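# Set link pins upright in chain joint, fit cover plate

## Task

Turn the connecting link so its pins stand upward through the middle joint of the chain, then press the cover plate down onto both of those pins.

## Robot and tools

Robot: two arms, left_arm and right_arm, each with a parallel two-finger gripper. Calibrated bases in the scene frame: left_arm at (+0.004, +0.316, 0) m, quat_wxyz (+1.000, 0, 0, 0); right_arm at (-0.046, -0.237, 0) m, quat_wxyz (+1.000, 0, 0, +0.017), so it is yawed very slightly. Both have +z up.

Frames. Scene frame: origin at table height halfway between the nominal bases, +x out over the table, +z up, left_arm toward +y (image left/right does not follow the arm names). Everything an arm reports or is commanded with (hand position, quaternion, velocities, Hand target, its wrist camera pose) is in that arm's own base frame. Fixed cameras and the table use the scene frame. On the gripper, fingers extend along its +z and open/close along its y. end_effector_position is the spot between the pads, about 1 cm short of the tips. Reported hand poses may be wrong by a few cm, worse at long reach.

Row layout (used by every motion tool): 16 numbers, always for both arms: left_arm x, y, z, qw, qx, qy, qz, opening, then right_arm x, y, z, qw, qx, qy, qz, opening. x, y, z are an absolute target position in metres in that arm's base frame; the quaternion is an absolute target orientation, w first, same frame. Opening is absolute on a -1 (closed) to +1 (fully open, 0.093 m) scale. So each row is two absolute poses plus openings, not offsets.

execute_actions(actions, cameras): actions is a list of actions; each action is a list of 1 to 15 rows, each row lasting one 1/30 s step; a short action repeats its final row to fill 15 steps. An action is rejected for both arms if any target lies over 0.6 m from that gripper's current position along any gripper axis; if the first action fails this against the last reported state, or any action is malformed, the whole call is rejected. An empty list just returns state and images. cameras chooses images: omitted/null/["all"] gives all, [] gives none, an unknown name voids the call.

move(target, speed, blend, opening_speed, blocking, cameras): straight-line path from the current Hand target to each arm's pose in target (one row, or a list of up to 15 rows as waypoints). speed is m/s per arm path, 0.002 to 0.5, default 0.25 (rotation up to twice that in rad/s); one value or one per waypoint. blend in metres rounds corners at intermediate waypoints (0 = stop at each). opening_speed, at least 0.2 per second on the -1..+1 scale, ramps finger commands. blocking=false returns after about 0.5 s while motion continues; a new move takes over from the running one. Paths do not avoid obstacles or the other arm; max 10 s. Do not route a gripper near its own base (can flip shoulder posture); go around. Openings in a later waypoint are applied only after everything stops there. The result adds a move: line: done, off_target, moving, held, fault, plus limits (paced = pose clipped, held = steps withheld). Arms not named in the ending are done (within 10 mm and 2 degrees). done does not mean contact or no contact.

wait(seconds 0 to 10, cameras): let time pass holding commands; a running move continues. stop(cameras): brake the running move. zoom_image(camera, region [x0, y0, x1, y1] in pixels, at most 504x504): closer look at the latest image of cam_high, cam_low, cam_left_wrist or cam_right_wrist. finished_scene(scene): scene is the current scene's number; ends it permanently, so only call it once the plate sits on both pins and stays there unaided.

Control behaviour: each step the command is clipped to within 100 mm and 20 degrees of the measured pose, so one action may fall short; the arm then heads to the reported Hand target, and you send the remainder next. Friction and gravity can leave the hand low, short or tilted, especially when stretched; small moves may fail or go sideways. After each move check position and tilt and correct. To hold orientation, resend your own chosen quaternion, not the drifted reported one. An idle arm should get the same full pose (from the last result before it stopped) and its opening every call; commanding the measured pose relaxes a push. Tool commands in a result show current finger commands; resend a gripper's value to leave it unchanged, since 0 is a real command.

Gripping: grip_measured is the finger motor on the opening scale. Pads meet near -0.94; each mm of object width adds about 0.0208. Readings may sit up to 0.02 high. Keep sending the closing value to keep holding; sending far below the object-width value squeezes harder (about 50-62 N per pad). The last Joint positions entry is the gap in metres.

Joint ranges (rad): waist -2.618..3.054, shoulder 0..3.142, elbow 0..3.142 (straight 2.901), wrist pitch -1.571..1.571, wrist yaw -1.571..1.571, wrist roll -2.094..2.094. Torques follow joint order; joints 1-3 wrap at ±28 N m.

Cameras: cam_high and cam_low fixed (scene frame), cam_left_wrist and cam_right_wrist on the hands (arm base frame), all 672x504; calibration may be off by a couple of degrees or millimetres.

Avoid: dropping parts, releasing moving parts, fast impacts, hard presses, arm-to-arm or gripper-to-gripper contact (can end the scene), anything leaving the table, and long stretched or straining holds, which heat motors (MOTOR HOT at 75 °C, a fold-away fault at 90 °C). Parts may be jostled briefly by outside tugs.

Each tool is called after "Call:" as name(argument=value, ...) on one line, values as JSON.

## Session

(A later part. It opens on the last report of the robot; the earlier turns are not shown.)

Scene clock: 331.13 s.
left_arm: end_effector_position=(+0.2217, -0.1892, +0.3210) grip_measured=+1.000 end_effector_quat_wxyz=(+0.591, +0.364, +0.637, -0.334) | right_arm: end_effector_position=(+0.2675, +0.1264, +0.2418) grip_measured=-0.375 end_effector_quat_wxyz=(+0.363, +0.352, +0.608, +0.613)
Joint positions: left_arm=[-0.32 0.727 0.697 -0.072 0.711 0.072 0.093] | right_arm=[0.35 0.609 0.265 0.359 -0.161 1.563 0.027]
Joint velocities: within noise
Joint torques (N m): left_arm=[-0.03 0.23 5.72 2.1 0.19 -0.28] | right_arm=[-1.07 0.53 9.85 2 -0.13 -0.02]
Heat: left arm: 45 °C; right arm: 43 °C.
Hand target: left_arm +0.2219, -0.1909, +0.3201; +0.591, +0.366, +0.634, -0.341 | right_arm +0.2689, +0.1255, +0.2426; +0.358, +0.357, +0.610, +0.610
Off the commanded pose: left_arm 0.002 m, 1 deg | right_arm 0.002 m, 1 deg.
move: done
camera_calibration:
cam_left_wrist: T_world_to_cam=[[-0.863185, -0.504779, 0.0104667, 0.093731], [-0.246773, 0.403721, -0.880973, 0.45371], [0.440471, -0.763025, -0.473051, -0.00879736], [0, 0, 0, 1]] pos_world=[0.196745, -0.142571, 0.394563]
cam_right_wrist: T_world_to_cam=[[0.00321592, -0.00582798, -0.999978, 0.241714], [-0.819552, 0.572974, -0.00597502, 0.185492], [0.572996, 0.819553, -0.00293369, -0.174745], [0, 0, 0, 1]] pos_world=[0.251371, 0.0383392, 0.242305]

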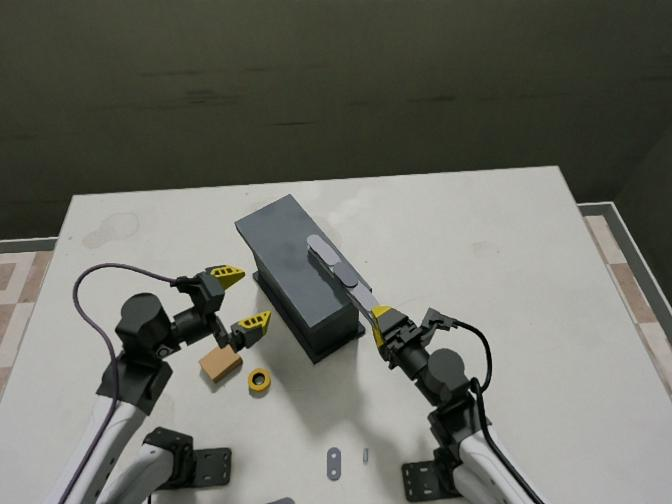

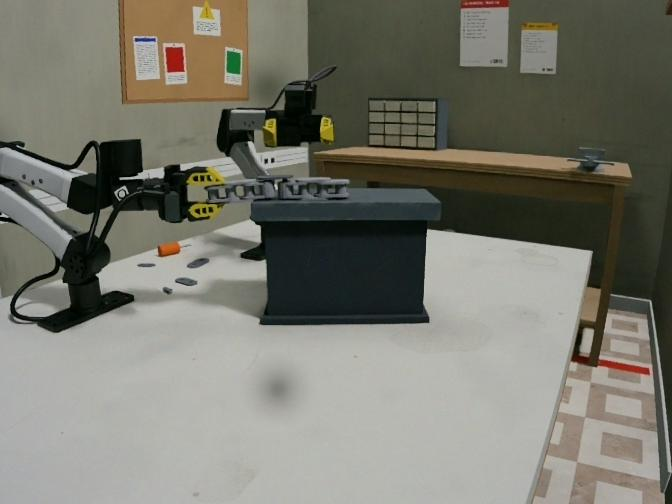

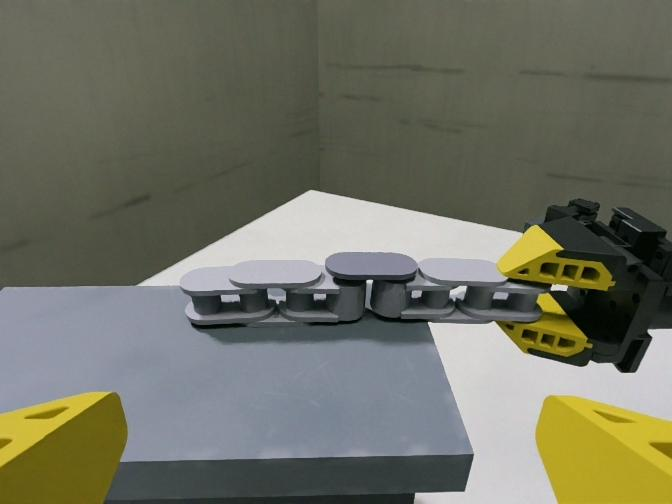

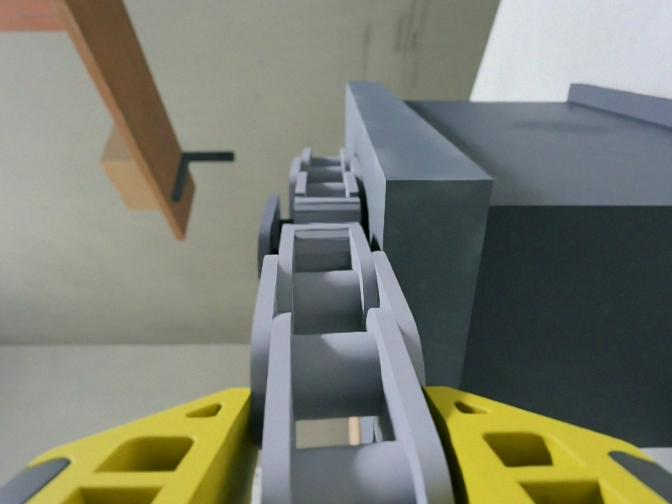

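Call:
move(target=[[0.222, -0.191, 0.32, 0.5906, 0.3657, 0.6334, -0.341, 1, 0.269, 0.1265, 0.2505, 0.3573, 0.3573, 0.6102, 0.6102, -0.7],[0.222, -0.191, 0.32, 0.5906, 0.3657, 0.6334, -0.341, 1, 0.295, 0.141, 0.2505, 0.3573, 0.3573, 0.6102, 0.6102, -0.7]], speed=0.05)

Call:
zoom_image(camera="cam_low", region=[150, 150, 400, 250])

Scene clock: 341.13 s.
left_arm: end_effector_position=(+0.2217, -0.1892, +0.3210) grip_measured=+1.000 end_effector_quat_wxyz=(+0.591, +0.364, +0.637, -0.334) | right_arm: end_effector_position=(+0.2929, +0.1398, +0.2452) grip_measured=-0.375 end_effector_quat_wxyz=(+0.356, +0.355, +0.615, +0.608)
Joint positions: left_arm=[-0.32 0.727 0.697 -0.072 0.711 0.072 0.093] | right_arm=[0.369 0.806 0.339 0.46 -0.148 1.563 0.027]
Joint velocities: within noise
Joint torques (N m): left_arm=[-0.05 0.2 5.71 2.09 0.19 -0.27] | right_arm=[0.34 0.21 9.51 2.33 0.13 0.01]
Heat: left arm: 45 °C; right arm: 43 °C.
Hand target: left_arm +0.2219, -0.1909, +0.3201; +0.591, +0.366, +0.634, -0.341 | right_arm +0.2948, +0.1410, +0.2505; +0.357, +0.357, +0.610, +0.610
Off the commanded pose: left_arm 0.002 m, 1 deg | right_arm 0.006 m, 1 deg.
move: done
camera_calibration:
cam_left_wrist: T_world_to_cam=[[-0.863185, -0.504779, 0.0104667, 0.093731], [-0.246773, 0.403721, -0.880973, 0.45371], [0.440471, -0.763025, -0.473051, -0.00879736], [0, 0, 0, 1]] pos_world=[0.196745, -0.142571, 0.394563]
cam_right_wrist: T_world_to_cam=[[-0.0178094, -0.0137458, -0.999747, 0.252274], [-0.822807, 0.568279, 0.00684396, 0.197085], [0.568041, 0.822721, -0.0214309, -0.19479], [0, 0, 0, 1]] pos_world=[0.277305, 0.0517262, 0.246687]

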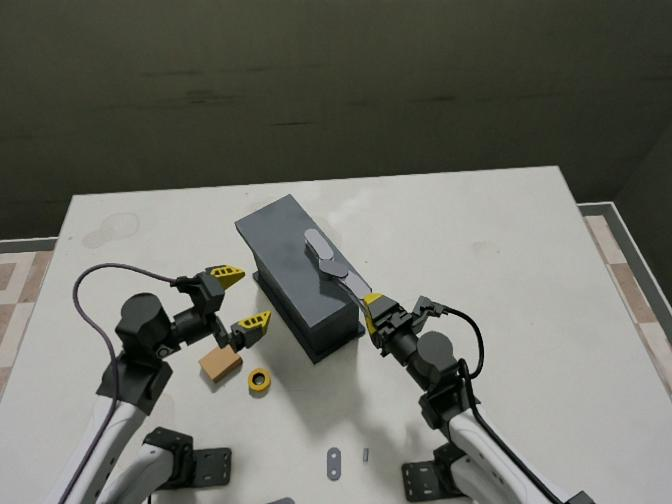

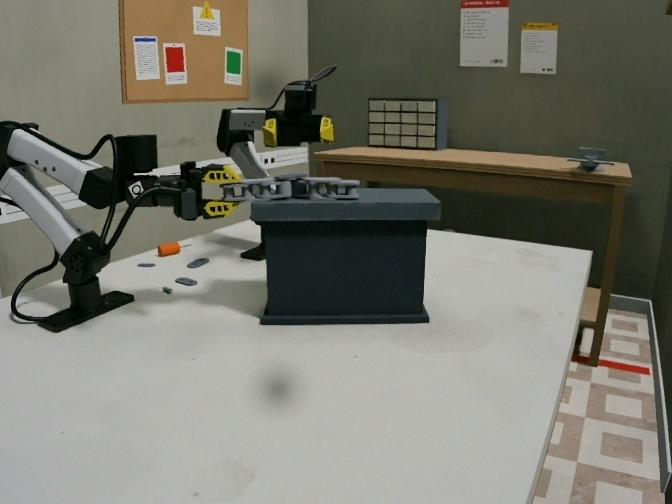

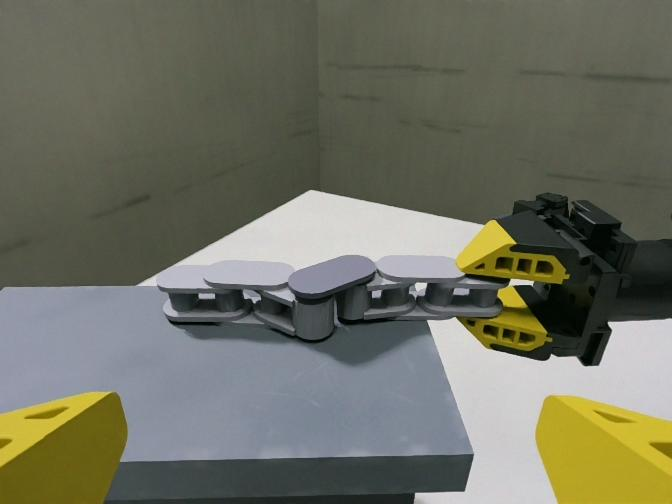

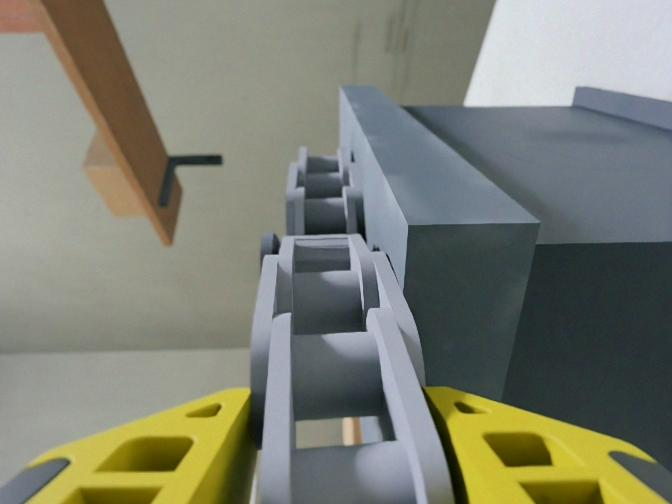

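Scaled by 2.016 from the camera's 672x504 image, which has a finer 960x720 frame.

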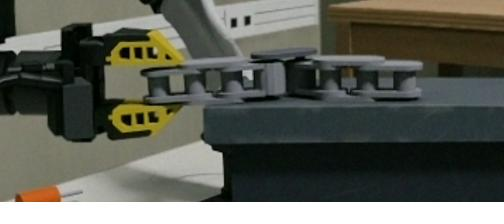

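Call:
move(target=[[0.222, -0.191, 0.32, 0.5906, 0.3657, 0.6334, -0.341, 1, 0.282, 0.1375, 0.2505, 0.3573, 0.3573, 0.6102, 0.6102, -0.7]], speed=0.05)

Call:
zoom_image(camera="cam_low", region=[150, 150, 400, 250])

Scene clock: 348.83 s.
left_arm: end_effector_position=(+0.2217, -0.1892, +0.3210) grip_measured=+1.000 end_effector_quat_wxyz=(+0.591, +0.364, +0.637, -0.334) | right_arm: end_effector_position=(+0.2842, +0.1375, +0.2465) grip_measured=-0.375 end_effector_quat_wxyz=(+0.355, +0.358, +0.617, +0.604)
Joint positions: left_arm=[-0.32 0.727 0.697 -0.072 0.711 0.072 0.093] | right_arm=[0.379 0.741 0.339 0.383 -0.135 1.563 0.027]
Joint velocities: within noise
Joint torques (N m): left_arm=[-0.03 0.2 5.71 2.1 0.19 -0.27] | right_arm=[0.44 -1.91 7.66 2.35 0.06 0.02]
Heat: left arm: 45 °C; right arm: 43 °C.
Hand target: left_arm +0.2219, -0.1909, +0.3201; +0.591, +0.366, +0.634, -0.341 | right_arm +0.2821, +0.1375, +0.2506; +0.357, +0.357, +0.610, +0.610
Off the commanded pose: left_arm 0.002 m, 1 deg | right_arm 0.005 m, 1 deg.
move: done
camera_calibration:
cam_left_wrist: T_world_to_cam=[[-0.863185, -0.504779, 0.0104667, 0.093731], [-0.246773, 0.403721, -0.880973, 0.45371], [0.440471, -0.763025, -0.473051, -0.00879736], [0, 0, 0, 1]] pos_world=[0.196745, -0.142571, 0.394563]
cam_right_wrist: T_world_to_cam=[[-0.0273826, -0.0175942, -0.99947, 0.256652], [-0.82076, 0.571138, 0.0124325, 0.188972], [0.570616, 0.820666, -0.0300799, -0.186221], [0, 0, 0, 1]] pos_world=[0.268389, 0.0494116, 0.248565]

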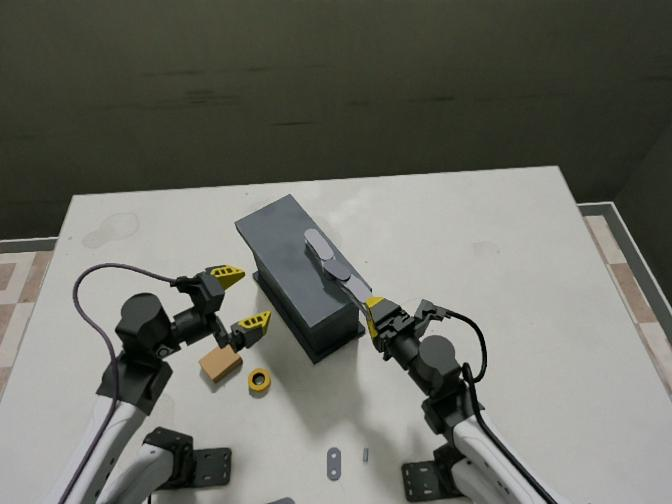

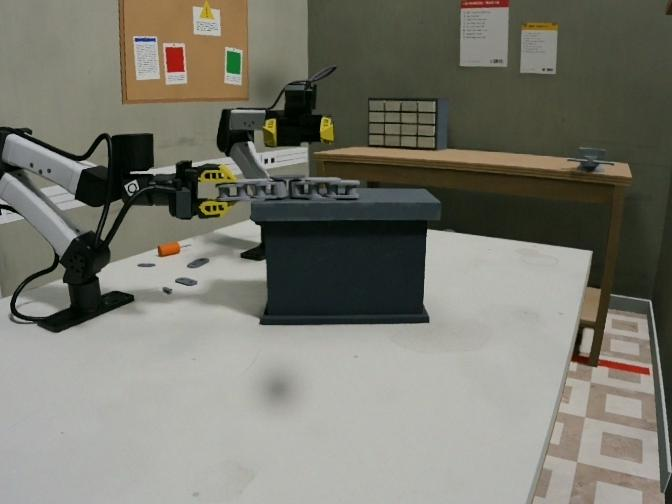

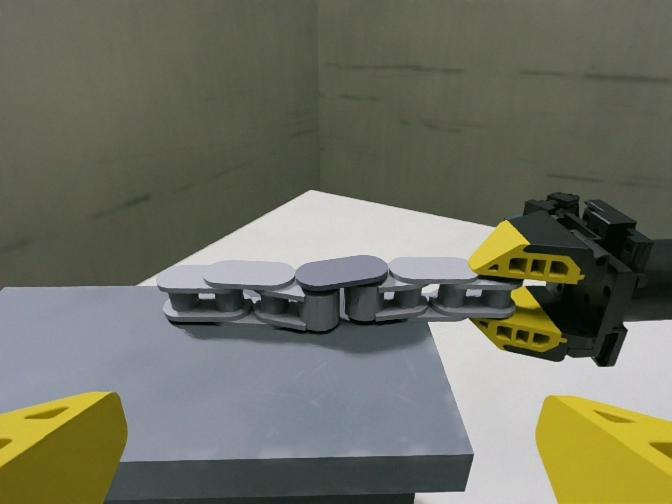

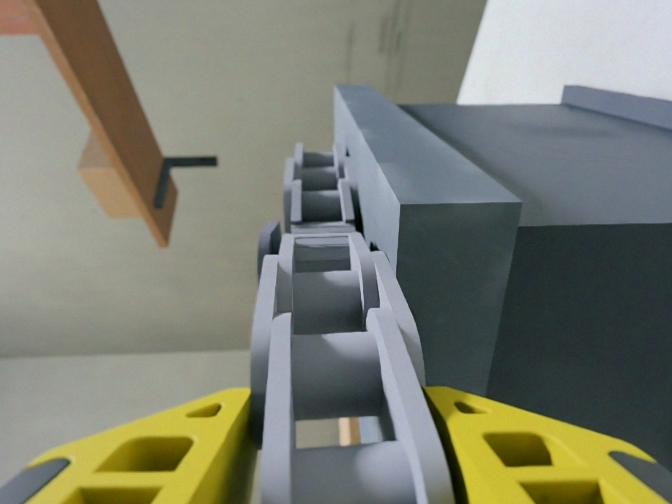

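Scaled by 2.016 from the camera's 672x504 image, which has a finer 960x720 frame.

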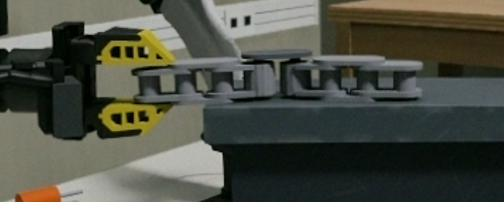

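Call:
move(target=[[0.222, -0.191, 0.32, 0.5906, 0.3657, 0.6334, -0.341, 1, 0.2777, 0.1469, 0.2525, 0.5031, 0.1872, 0.6819, 0.4970, -0.7],[0.222, -0.191, 0.32, 0.5906, 0.3657, 0.6334, -0.341, 1, 0.2719, 0.1572, 0.2510, 0.6145, 0.0043, 0.7071, 0.3498, -0.7],[0.222, -0.191, 0.32, 0.5906, 0.3657, 0.6334, -0.341, 1, 0.2671, 0.1658, 0.2455, 0.6841, -0.1788, 0.6841, 0.1788, -0.7]], speed=0.15, blend=0.005)

Call:
zoom_image(camera="cam_low", region=[150, 150, 400, 250])

Scene clock: 396.63 s.
left_arm: end_effector_position=(+0.2217, -0.1892, +0.3210) grip_measured=+1.000 end_effector_quat_wxyz=(+0.591, +0.364, +0.637, -0.334) | right_arm: end_effector_position=(+0.2671, +0.1648, +0.2460) grip_measured=-0.374 end_effector_quat_wxyz=(+0.680, -0.179, +0.687, +0.180)
Joint positions: left_arm=[-0.32 0.727 0.697 -0.072 0.711 0.072 0.093] | right_arm=[0.598 0.728 0.325 0.394 0.085 0.005 0.027]
Joint velocities: within noise
Joint torques (N m): left_arm=[-0.02 0.2 5.71 2.1 0.19 -0.28] | right_arm=[0.38 0.08 7.27 2.54 0.08 -0.04]
Heat: left arm: 46 °C; right arm: 46 °C.
Hand target: left_arm +0.2219, -0.1909, +0.3201; +0.591, +0.366, +0.634, -0.341 | right_arm +0.2671, +0.1657, +0.2456; +0.684, -0.179, +0.684, +0.179
Off the commanded pose: left_arm 0.002 m, 1 deg | right_arm 0.001 m, 1 deg.
move: done
camera_calibration:
cam_left_wrist: T_world_to_cam=[[-0.863185, -0.504779, 0.0104667, 0.093731], [-0.246773, 0.403721, -0.880973, 0.45371], [0.440471, -0.763025, -0.473051, -0.00879736], [0, 0, 0, 1]] pos_world=[0.196745, -0.142571, 0.394563]
cam_right_wrist: T_world_to_cam=[[0.478712, -0.877939, -0.00760568, 0.0187011], [-0.391939, -0.205944, -0.896644, 0.396472], [0.785632, 0.432216, -0.442687, -0.0908081], [0, 0, 0, 1]] pos_world=[0.217782, 0.137318, 0.315437]

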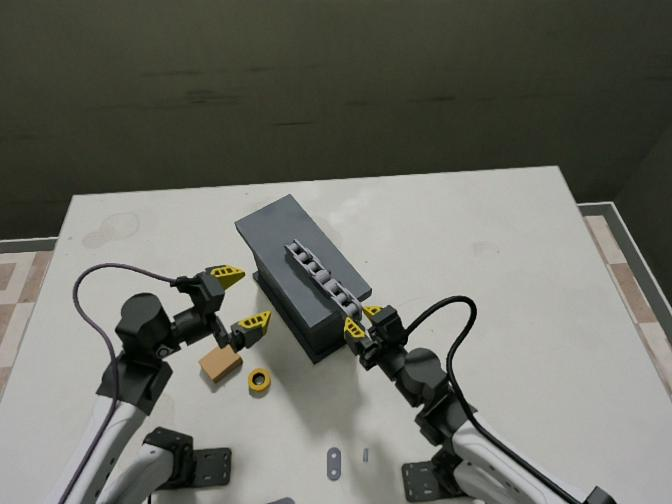

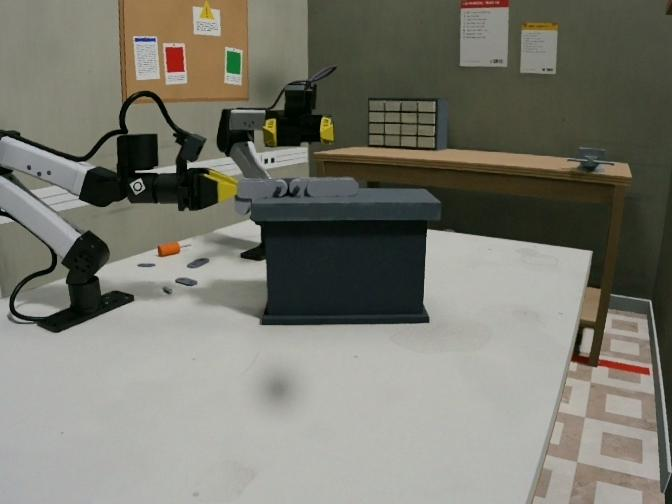

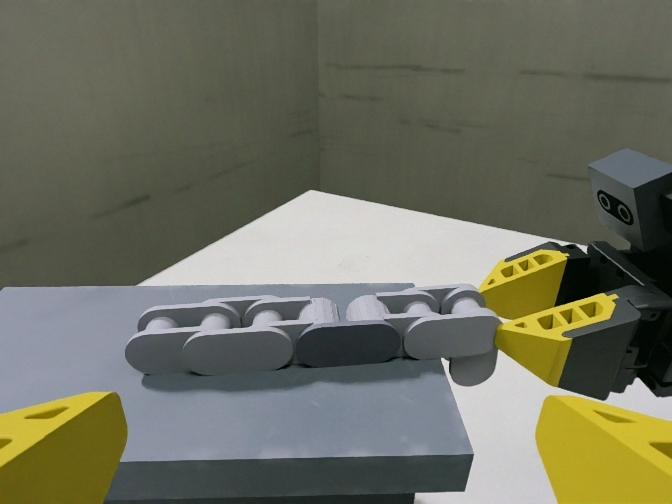

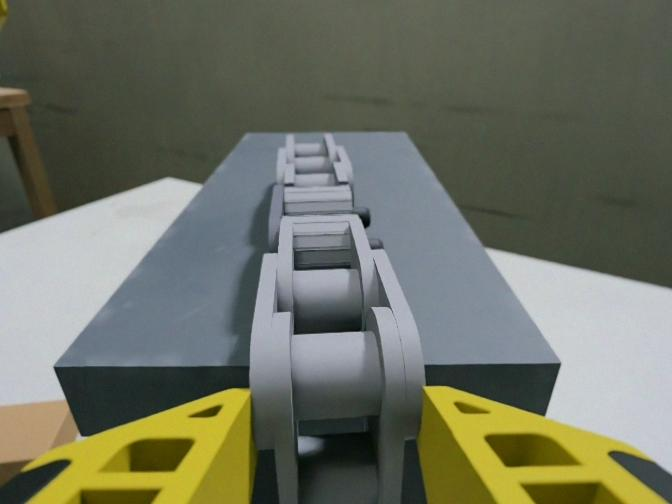

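Scaled by 2.016 from the camera's 672x504 image, which has a finer 960x720 frame.

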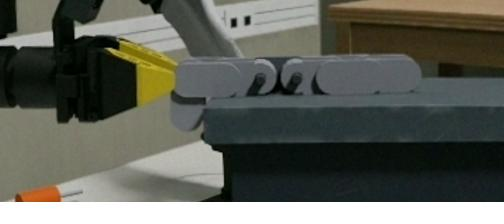

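Call:
move(target=[[0.222, -0.191, 0.32, 0.5906, 0.3657, 0.6334, -0.341, 1, 0.2623, 0.1740, 0.2495, 0.7071, -0.3498, 0.6145, -0.0043, -0.7],[0.222, -0.191, 0.32, 0.5906, 0.3657, 0.6334, -0.341, 1, 0.2565, 0.1844, 0.2515, 0.6819, -0.4970, 0.5031, -0.1872, -0.7]], speed=0.15, blend=0.005)

Call:
zoom_image(camera="cam_low", region=[150, 150, 400, 250])

Scene clock: 419.63 s.
left_arm: end_effector_position=(+0.2217, -0.1892, +0.3210) grip_measured=+1.000 end_effector_quat_wxyz=(+0.591, +0.364, +0.637, -0.334) | right_arm: end_effector_position=(+0.2555, +0.1826, +0.2516) grip_measured=-0.374 end_effector_quat_wxyz=(+0.689, -0.490, +0.501, -0.183)
Joint positions: left_arm=[-0.32 0.727 0.697 -0.072 0.711 0.072 0.093] | right_arm=[0.742 0.742 0.325 0.434 0.227 -1.039 0.027]
Joint velocities: within noise
Joint torques (N m): left_arm=[-0.03 0.23 5.71 2.1 0.19 -0.28] | right_arm=[0.17 0.43 9.76 1.98 0.11 -0.05]
Heat: left arm: 46 °C; right arm: 46 °C.
Hand target: left_arm +0.2219, -0.1909, +0.3201; +0.591, +0.366, +0.634, -0.341 | right_arm +0.2564, +0.1844, +0.2514; +0.682, -0.497, +0.503, -0.187
Off the commanded pose: left_arm 0.002 m, 1 deg | right_arm 0.002 m, 1 deg.
move: done
camera_calibration:
cam_left_wrist: T_world_to_cam=[[-0.863185, -0.504779, 0.0104667, 0.093731], [-0.246773, 0.403721, -0.880973, 0.45371], [0.440471, -0.763025, -0.473051, -0.00879736], [0, 0, 0, 1]] pos_world=[0.196745, -0.142571, 0.394563]
cam_right_wrist: T_world_to_cam=[[0.227892, -0.46111, 0.85758, -0.18981], [0.00694394, -0.879964, -0.47499, 0.315684], [0.973662, 0.114202, -0.197335, -0.138628], [0, 0, 0, 1]] pos_world=[0.176041, 0.206098, 0.285368]

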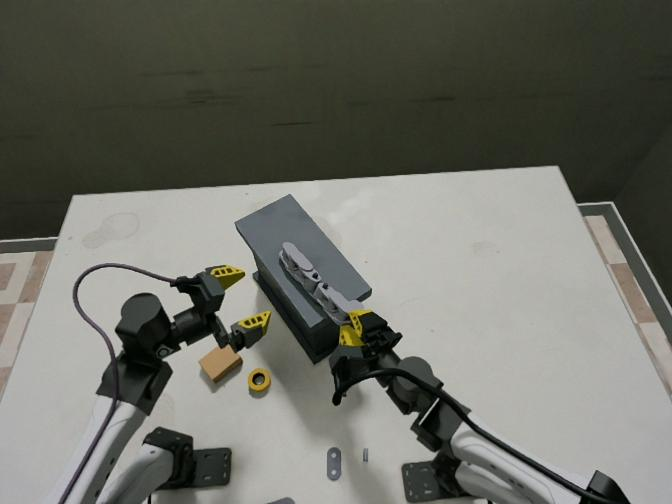

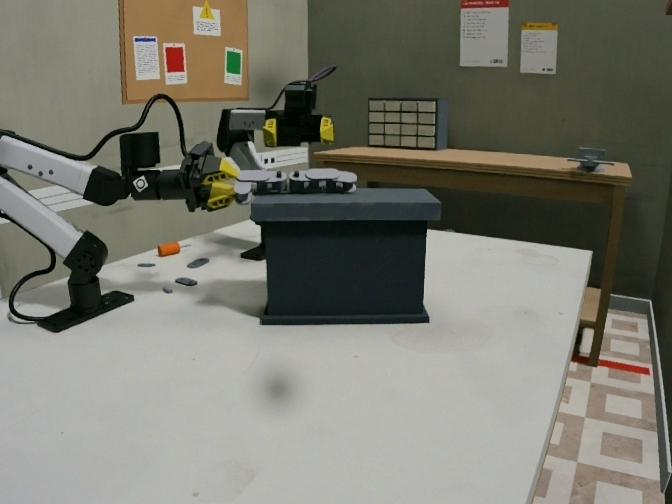

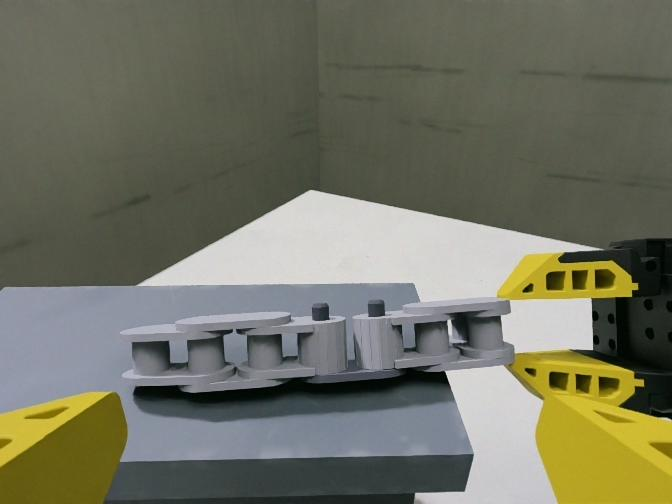

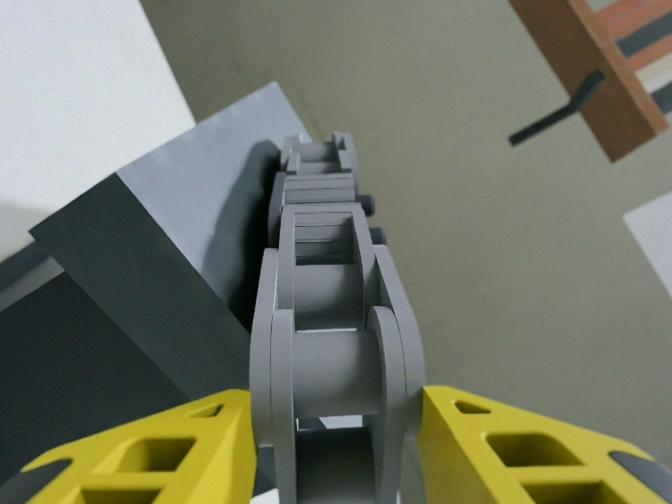

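Scaled by 2.016 from the camera's 672x504 image, which has a finer 960x720 frame.

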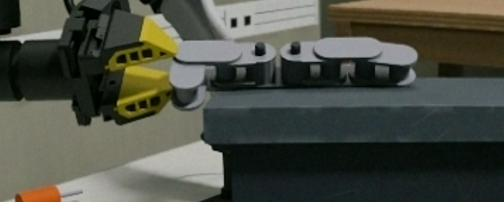

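Call:
move(target=[[0.222, -0.191, 0.32, 0.5906, 0.3657, 0.6334, -0.341, 1, 0.2545, 0.188, 0.2495, 0.6517, -0.5584, 0.4339, -0.2746, -0.7],[0.222, -0.191, 0.32, 0.5906, 0.3657, 0.6334, -0.341, 1, 0.2530, 0.1905, 0.2465, 0.6102, -0.6102, 0.3573, -0.3573, -0.7]], speed=0.15, blend=0.005)

Call:
zoom_image(camera="cam_low", region=[150, 150, 400, 250])

Scene clock: 427.97 s.
left_arm: end_effector_position=(+0.2217, -0.1892, +0.3210) grip_measured=+1.000 end_effector_quat_wxyz=(+0.591, +0.364, +0.637, -0.334) | right_arm: end_effector_position=(+0.2530, +0.1887, +0.2500) grip_measured=-0.374 end_effector_quat_wxyz=(+0.617, -0.603, +0.360, -0.355)
Joint positions: left_arm=[-0.32 0.727 0.697 -0.072 0.711 0.072 0.093] | right_arm=[0.786 0.761 0.325 0.45 0.275 -1.559 0.027]
Joint velocities: within noise
Joint torques (N m): left_arm=[-0.03 0.23 5.71 2.1 0.19 -0.28] | right_arm=[0.39 0.18 8.25 2.22 0.03 0.01]
Heat: left arm: 46 °C; right arm: 46 °C.
Hand target: left_arm +0.2219, -0.1909, +0.3201; +0.591, +0.366, +0.634, -0.341 | right_arm +0.2529, +0.1904, +0.2465; +0.610, -0.610, +0.357, -0.357
Off the commanded pose: left_arm 0.002 m, 1 deg | right_arm 0.004 m, 1 deg.
move: done
camera_calibration:
cam_left_wrist: T_world_to_cam=[[-0.863185, -0.504779, 0.0104667, 0.093731], [-0.246773, 0.403721, -0.880973, 0.45371], [0.440471, -0.763025, -0.473051, -0.00879736], [0, 0, 0, 1]] pos_world=[0.196745, -0.142571, 0.394563]
cam_right_wrist: T_world_to_cam=[[-0.0150084, -0.0303411, 0.999427, -0.240252], [0.0617379, -0.99766, -0.0293604, 0.217212], [0.99798, 0.0612618, 0.0168465, -0.186887], [0, 0, 0, 1]] pos_world=[0.169493, 0.220863, 0.24964]

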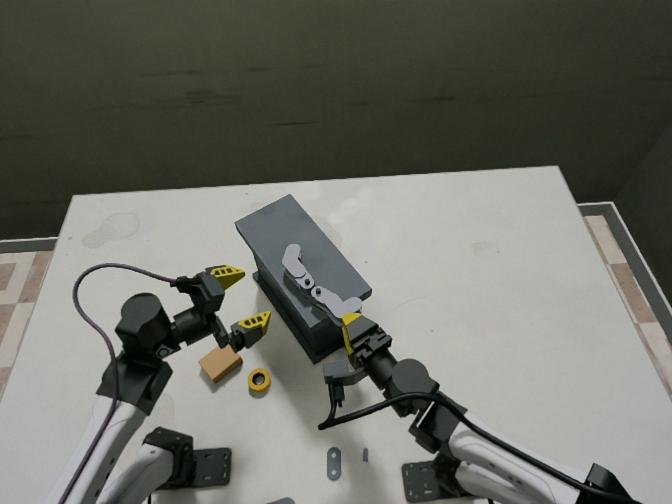

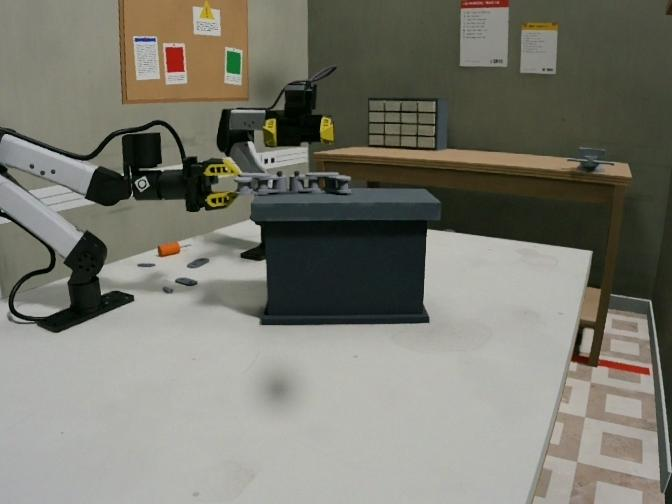

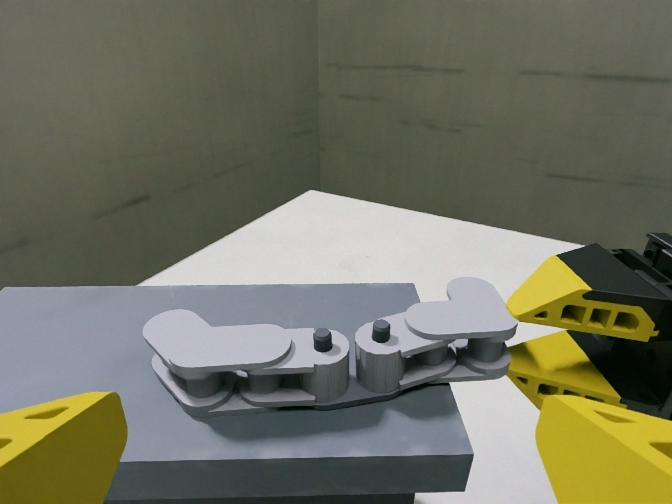

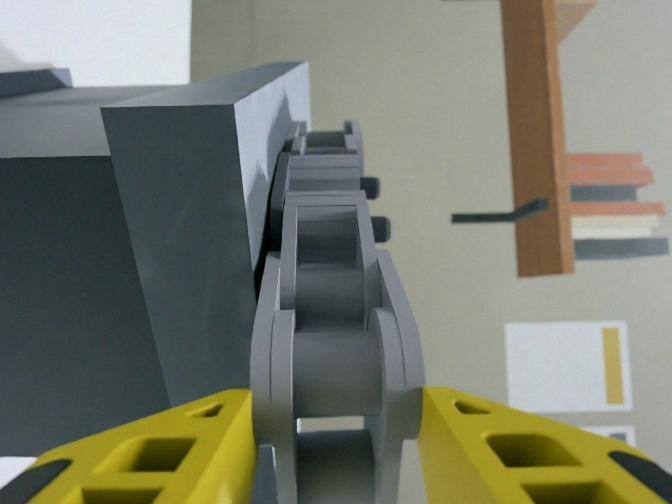

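Scaled by 2.016 from the camera's 672x504 image, which has a finer 960x720 frame.

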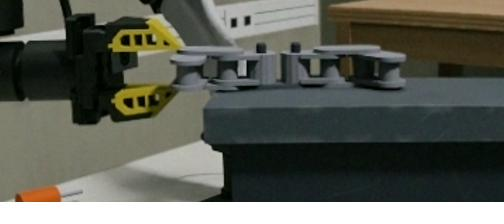

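Call:
move(target=[[0.222, -0.191, 0.32, 0.5906, 0.3657, 0.6334, -0.341, 1, 0.2535, 0.1905, 0.238, 0.6102, -0.6102, 0.3573, -0.3573, -0.7]], speed=0.05)

Call:
zoom_image(camera="cam_low", region=[150, 150, 400, 250])

Scene clock: 435.47 s.
left_arm: end_effector_position=(+0.2217, -0.1892, +0.3210) grip_measured=+1.000 end_effector_quat_wxyz=(+0.591, +0.364, +0.637, -0.334) | right_arm: end_effector_position=(+0.2538, +0.1892, +0.2470) grip_measured=-0.374 end_effector_quat_wxyz=(+0.620, -0.600, +0.358, -0.357)
Joint positions: left_arm=[-0.32 0.727 0.697 -0.072 0.711 0.072 0.093] | right_arm=[0.786 0.776 0.308 0.491 0.276 -1.562 0.027]
Joint velocities: within noise
Joint torques (N m): left_arm=[-0.02 0.21 5.72 2.09 0.19 -0.27] | right_arm=[0.16 -0.09 6.98 2.17 0.01 -0.05]
Heat: left arm: 46 °C; right arm: 46 °C.
Hand target: left_arm +0.2219, -0.1909, +0.3200; +0.591, +0.366, +0.634, -0.341 | right_arm +0.2534, +0.1904, +0.2380; +0.610, -0.610, +0.357, -0.357
Off the commanded pose: left_arm 0.002 m, 1 deg | right_arm 0.009 m, 2 deg.
move: done
camera_calibration:
cam_left_wrist: T_world_to_cam=[[-0.863185, -0.504779, 0.0104667, 0.093731], [-0.246773, 0.403721, -0.880973, 0.45371], [0.440471, -0.763025, -0.473051, -0.00879736], [0, 0, 0, 1]] pos_world=[0.196745, -0.142571, 0.394563]
cam_right_wrist: T_world_to_cam=[[-0.0229856, -0.034148, 0.999152, -0.234471], [0.0607875, -0.997615, -0.032697, 0.218699], [0.997886, 0.0599844, 0.0250066, -0.189451], [0, 0, 0, 1]] pos_world=[0.170367, 0.221535, 0.24616]

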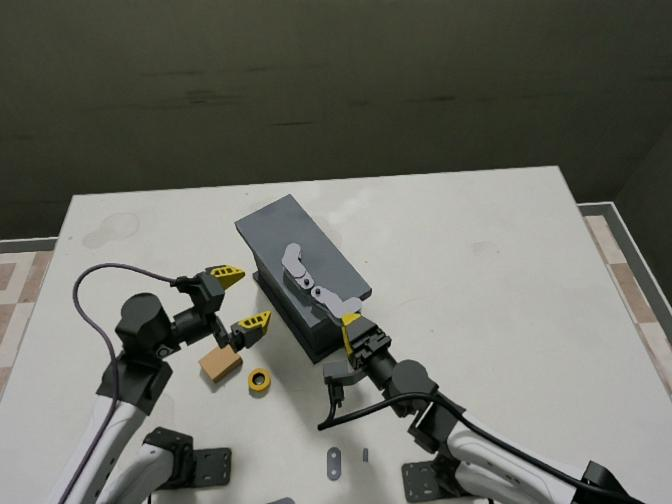

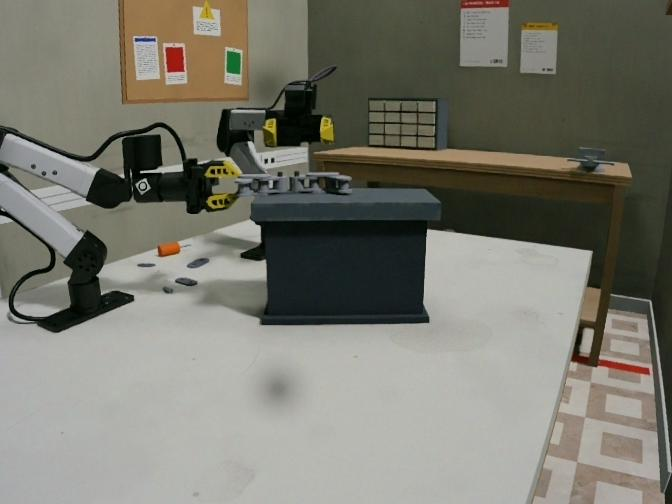

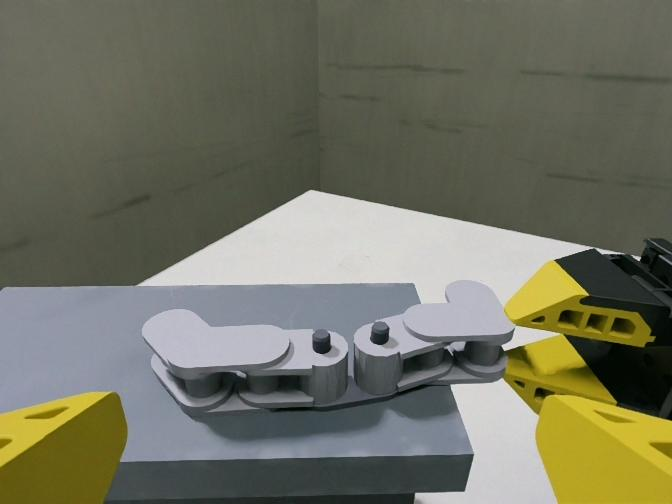

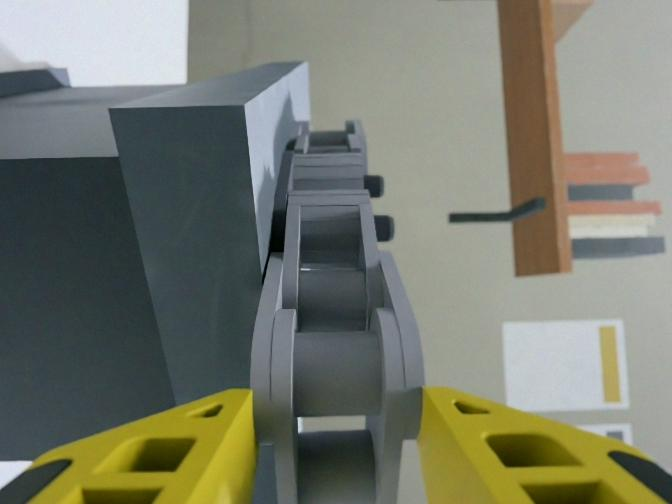

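Scaled by 2.016 from the camera's 672x504 image, which has a finer 960x720 frame.

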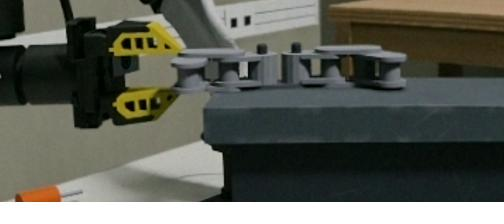

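Call:
move(target=[[0.222, -0.191, 0.32, 0.5906, 0.3657, 0.6334, -0.341, 1, 0.2535, 0.1905, 0.240, 0.6102, -0.6102, 0.3573, -0.3573, 0.6]], speed=0.05, opening_speed=0.7)

Call:
zoom_image(camera="cam_low", region=[150, 150, 400, 250])

Scene clock: 443.23 s.
left_arm: end_effector_position=(+0.2217, -0.1892, +0.3210) grip_measured=+1.000 end_effector_quat_wxyz=(+0.591, +0.364, +0.637, -0.334) | right_arm: end_effector_position=(+0.2540, +0.1893, +0.2458) grip_measured=+0.598 end_effector_quat_wxyz=(+0.618, -0.602, +0.359, -0.357)
Joint positions: left_arm=[-0.32 0.727 0.697 -0.072 0.711 0.072 0.093] | right_arm=[0.786 0.777 0.308 0.488 0.277 -1.563 0.074]
Joint velocities: within noise
Joint torques (N m): left_arm=[-0.03 0.21 5.72 2.1 0.18 -0.28] | right_arm=[0.02 -0.2 7.6 2.19 0.04 -0.04]
Heat: left arm: 46 °C; right arm: 45 °C.
Hand target: left_arm +0.2219, -0.1909, +0.3200; +0.591, +0.366, +0.634, -0.341 | right_arm +0.2535, +0.1904, +0.2399; +0.610, -0.610, +0.357, -0.357
Off the commanded pose: left_arm 0.002 m, 1 deg | right_arm 0.006 m, 1 deg.
move: done
camera_calibration:
cam_left_wrist: T_world_to_cam=[[-0.863185, -0.504779, 0.0104667, 0.093731], [-0.246773, 0.403721, -0.880973, 0.45371], [0.440471, -0.763025, -0.473051, -0.00879736], [0, 0, 0, 1]] pos_world=[0.196745, -0.142571, 0.394563]
cam_right_wrist: T_world_to_cam=[[-0.0198635, -0.0299728, 0.999353, -0.234863], [0.0602953, -0.997767, -0.0287268, 0.217892], [0.997983, 0.0596857, 0.0216264, -0.188713], [0, 0, 0, 1]] pos_world=[0.170529, 0.221629, 0.245051]

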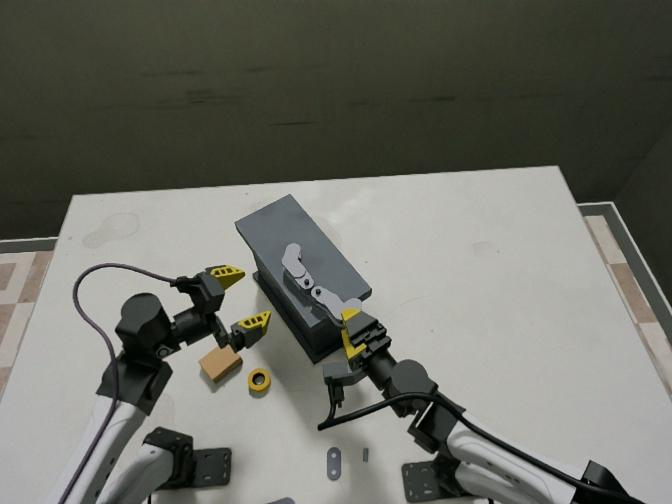

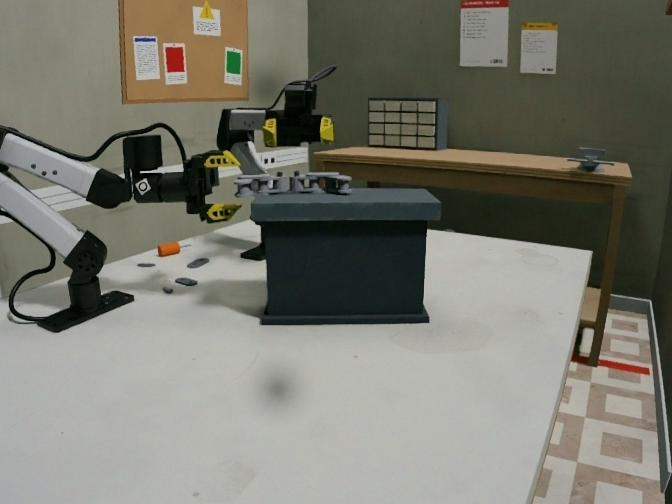

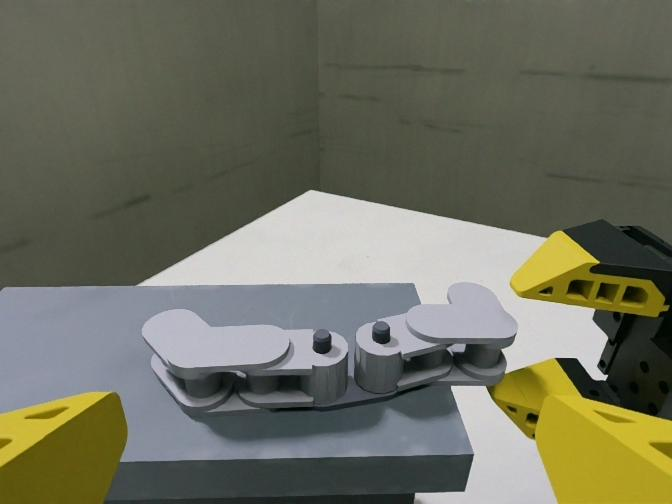

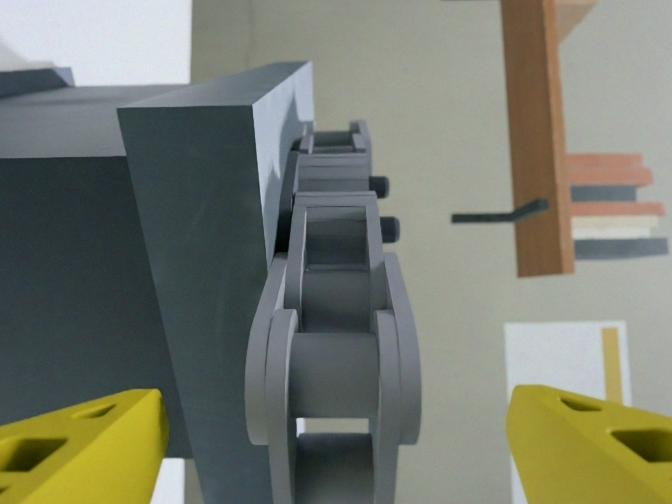

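Scaled by 2.016 from the camera's 672x504 image, which has a finer 960x720 frame.

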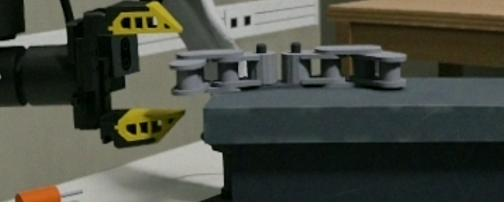

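Call:
move(target=[[0.222, -0.191, 0.32, 0.5906, 0.3657, 0.6334, -0.341, 1, 0.233, 0.178, 0.242, 0.6102, -0.6102, 0.3573, -0.3573, 0.6],[0.222, -0.191, 0.34, 0.5906, 0.3657, 0.6334, -0.341, 1, 0.25, 0.08, 0.27, 0.6841, -0.1788, 0.6841, 0.1788, 0.6],[0.12, -0.17, 0.28, 0.3137, 0.4034, 0.8115, -0.278, 1, 0.25, -0.05, 0.27, 0.6841, -0.1788, 0.6841, 0.1788, 0.6]], speed=[0.1, 0.2, 0.25], blend=[0, 0.03, 0])

Scene clock: 465.90 s.
left_arm: end_effector_position=(+0.1175, -0.1689, +0.2698) grip_measured=+1.000 end_effector_quat_wxyz=(+0.303, +0.405, +0.816, -0.280) | right_arm: end_effector_position=(+0.2502, -0.0483, +0.2658) grip_measured=+0.599 end_effector_quat_wxyz=(+0.682, -0.176, +0.687, +0.180)
Joint positions: left_arm=[-0.608 0.756 1.104 -1.164 0.439 0.138 0.093] | right_arm=[-0.901 0.837 0.434 0.376 -1.41 -0.02 0.074]
Joint velocities: within noise
Joint torques (N m): left_arm=[-1.03 1.47 8.28 1.59 0.06 -0.26] | right_arm=[-0.98 0.16 8.79 1.76 -0.14 0.02]
Heat: left arm: 47 °C; right arm: 44 °C.
Hand target: left_arm +0.1198, -0.1699, +0.2800; +0.314, +0.404, +0.812, -0.279 | right_arm +0.2500, -0.0499, +0.2698; +0.684, -0.179, +0.685, +0.179
Off the commanded pose: left_arm 0.011 m, 1 deg | right_arm 0.005 m, 1 deg.
move: off_target (left_arm)
camera_calibration:
cam_left_wrist: T_world_to_cam=[[-0.82648, -0.514735, 0.227987, -0.0500773], [-0.561819, 0.728298, -0.392352, 0.334728], [0.035915, -0.452359, -0.891112, 0.241154], [0, 0, 0, 1]] pos_world=[0.138008, -0.160471, 0.357644]
cam_right_wrist: T_world_to_cam=[[0.474079, -0.880419, -0.0105457, -0.158273], [-0.39076, -0.199649, -0.898581, 0.364197], [0.789022, 0.430119, -0.438682, 0.0213406], [0, 0, 0, 1]] pos_world=[0.200509, -0.0758138, 0.334953]

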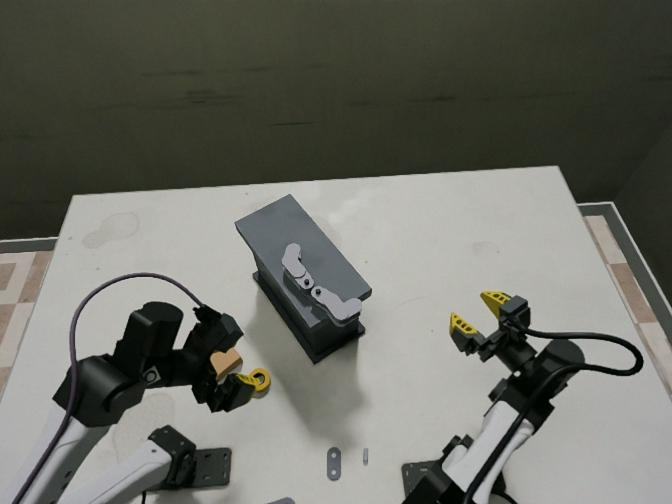

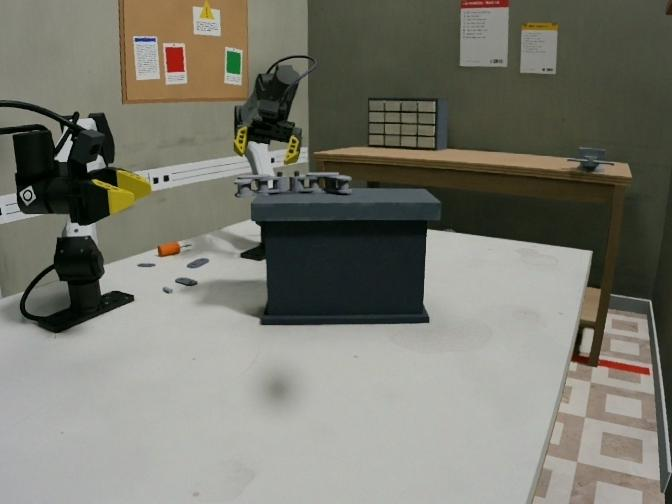

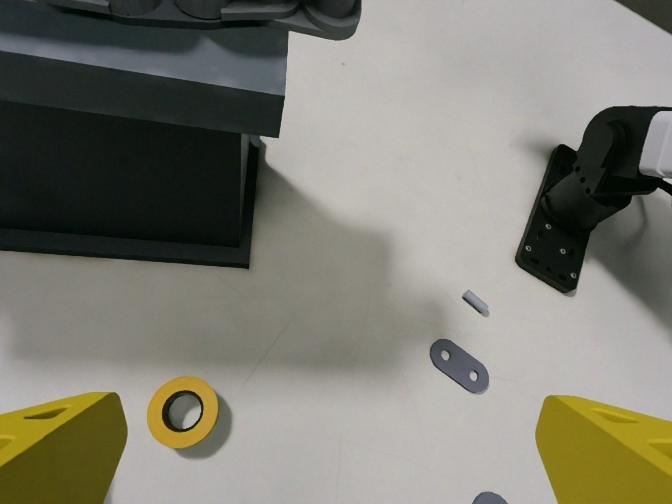

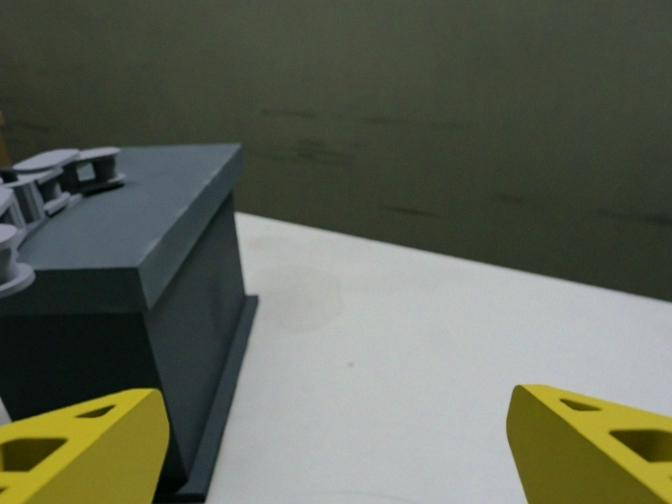

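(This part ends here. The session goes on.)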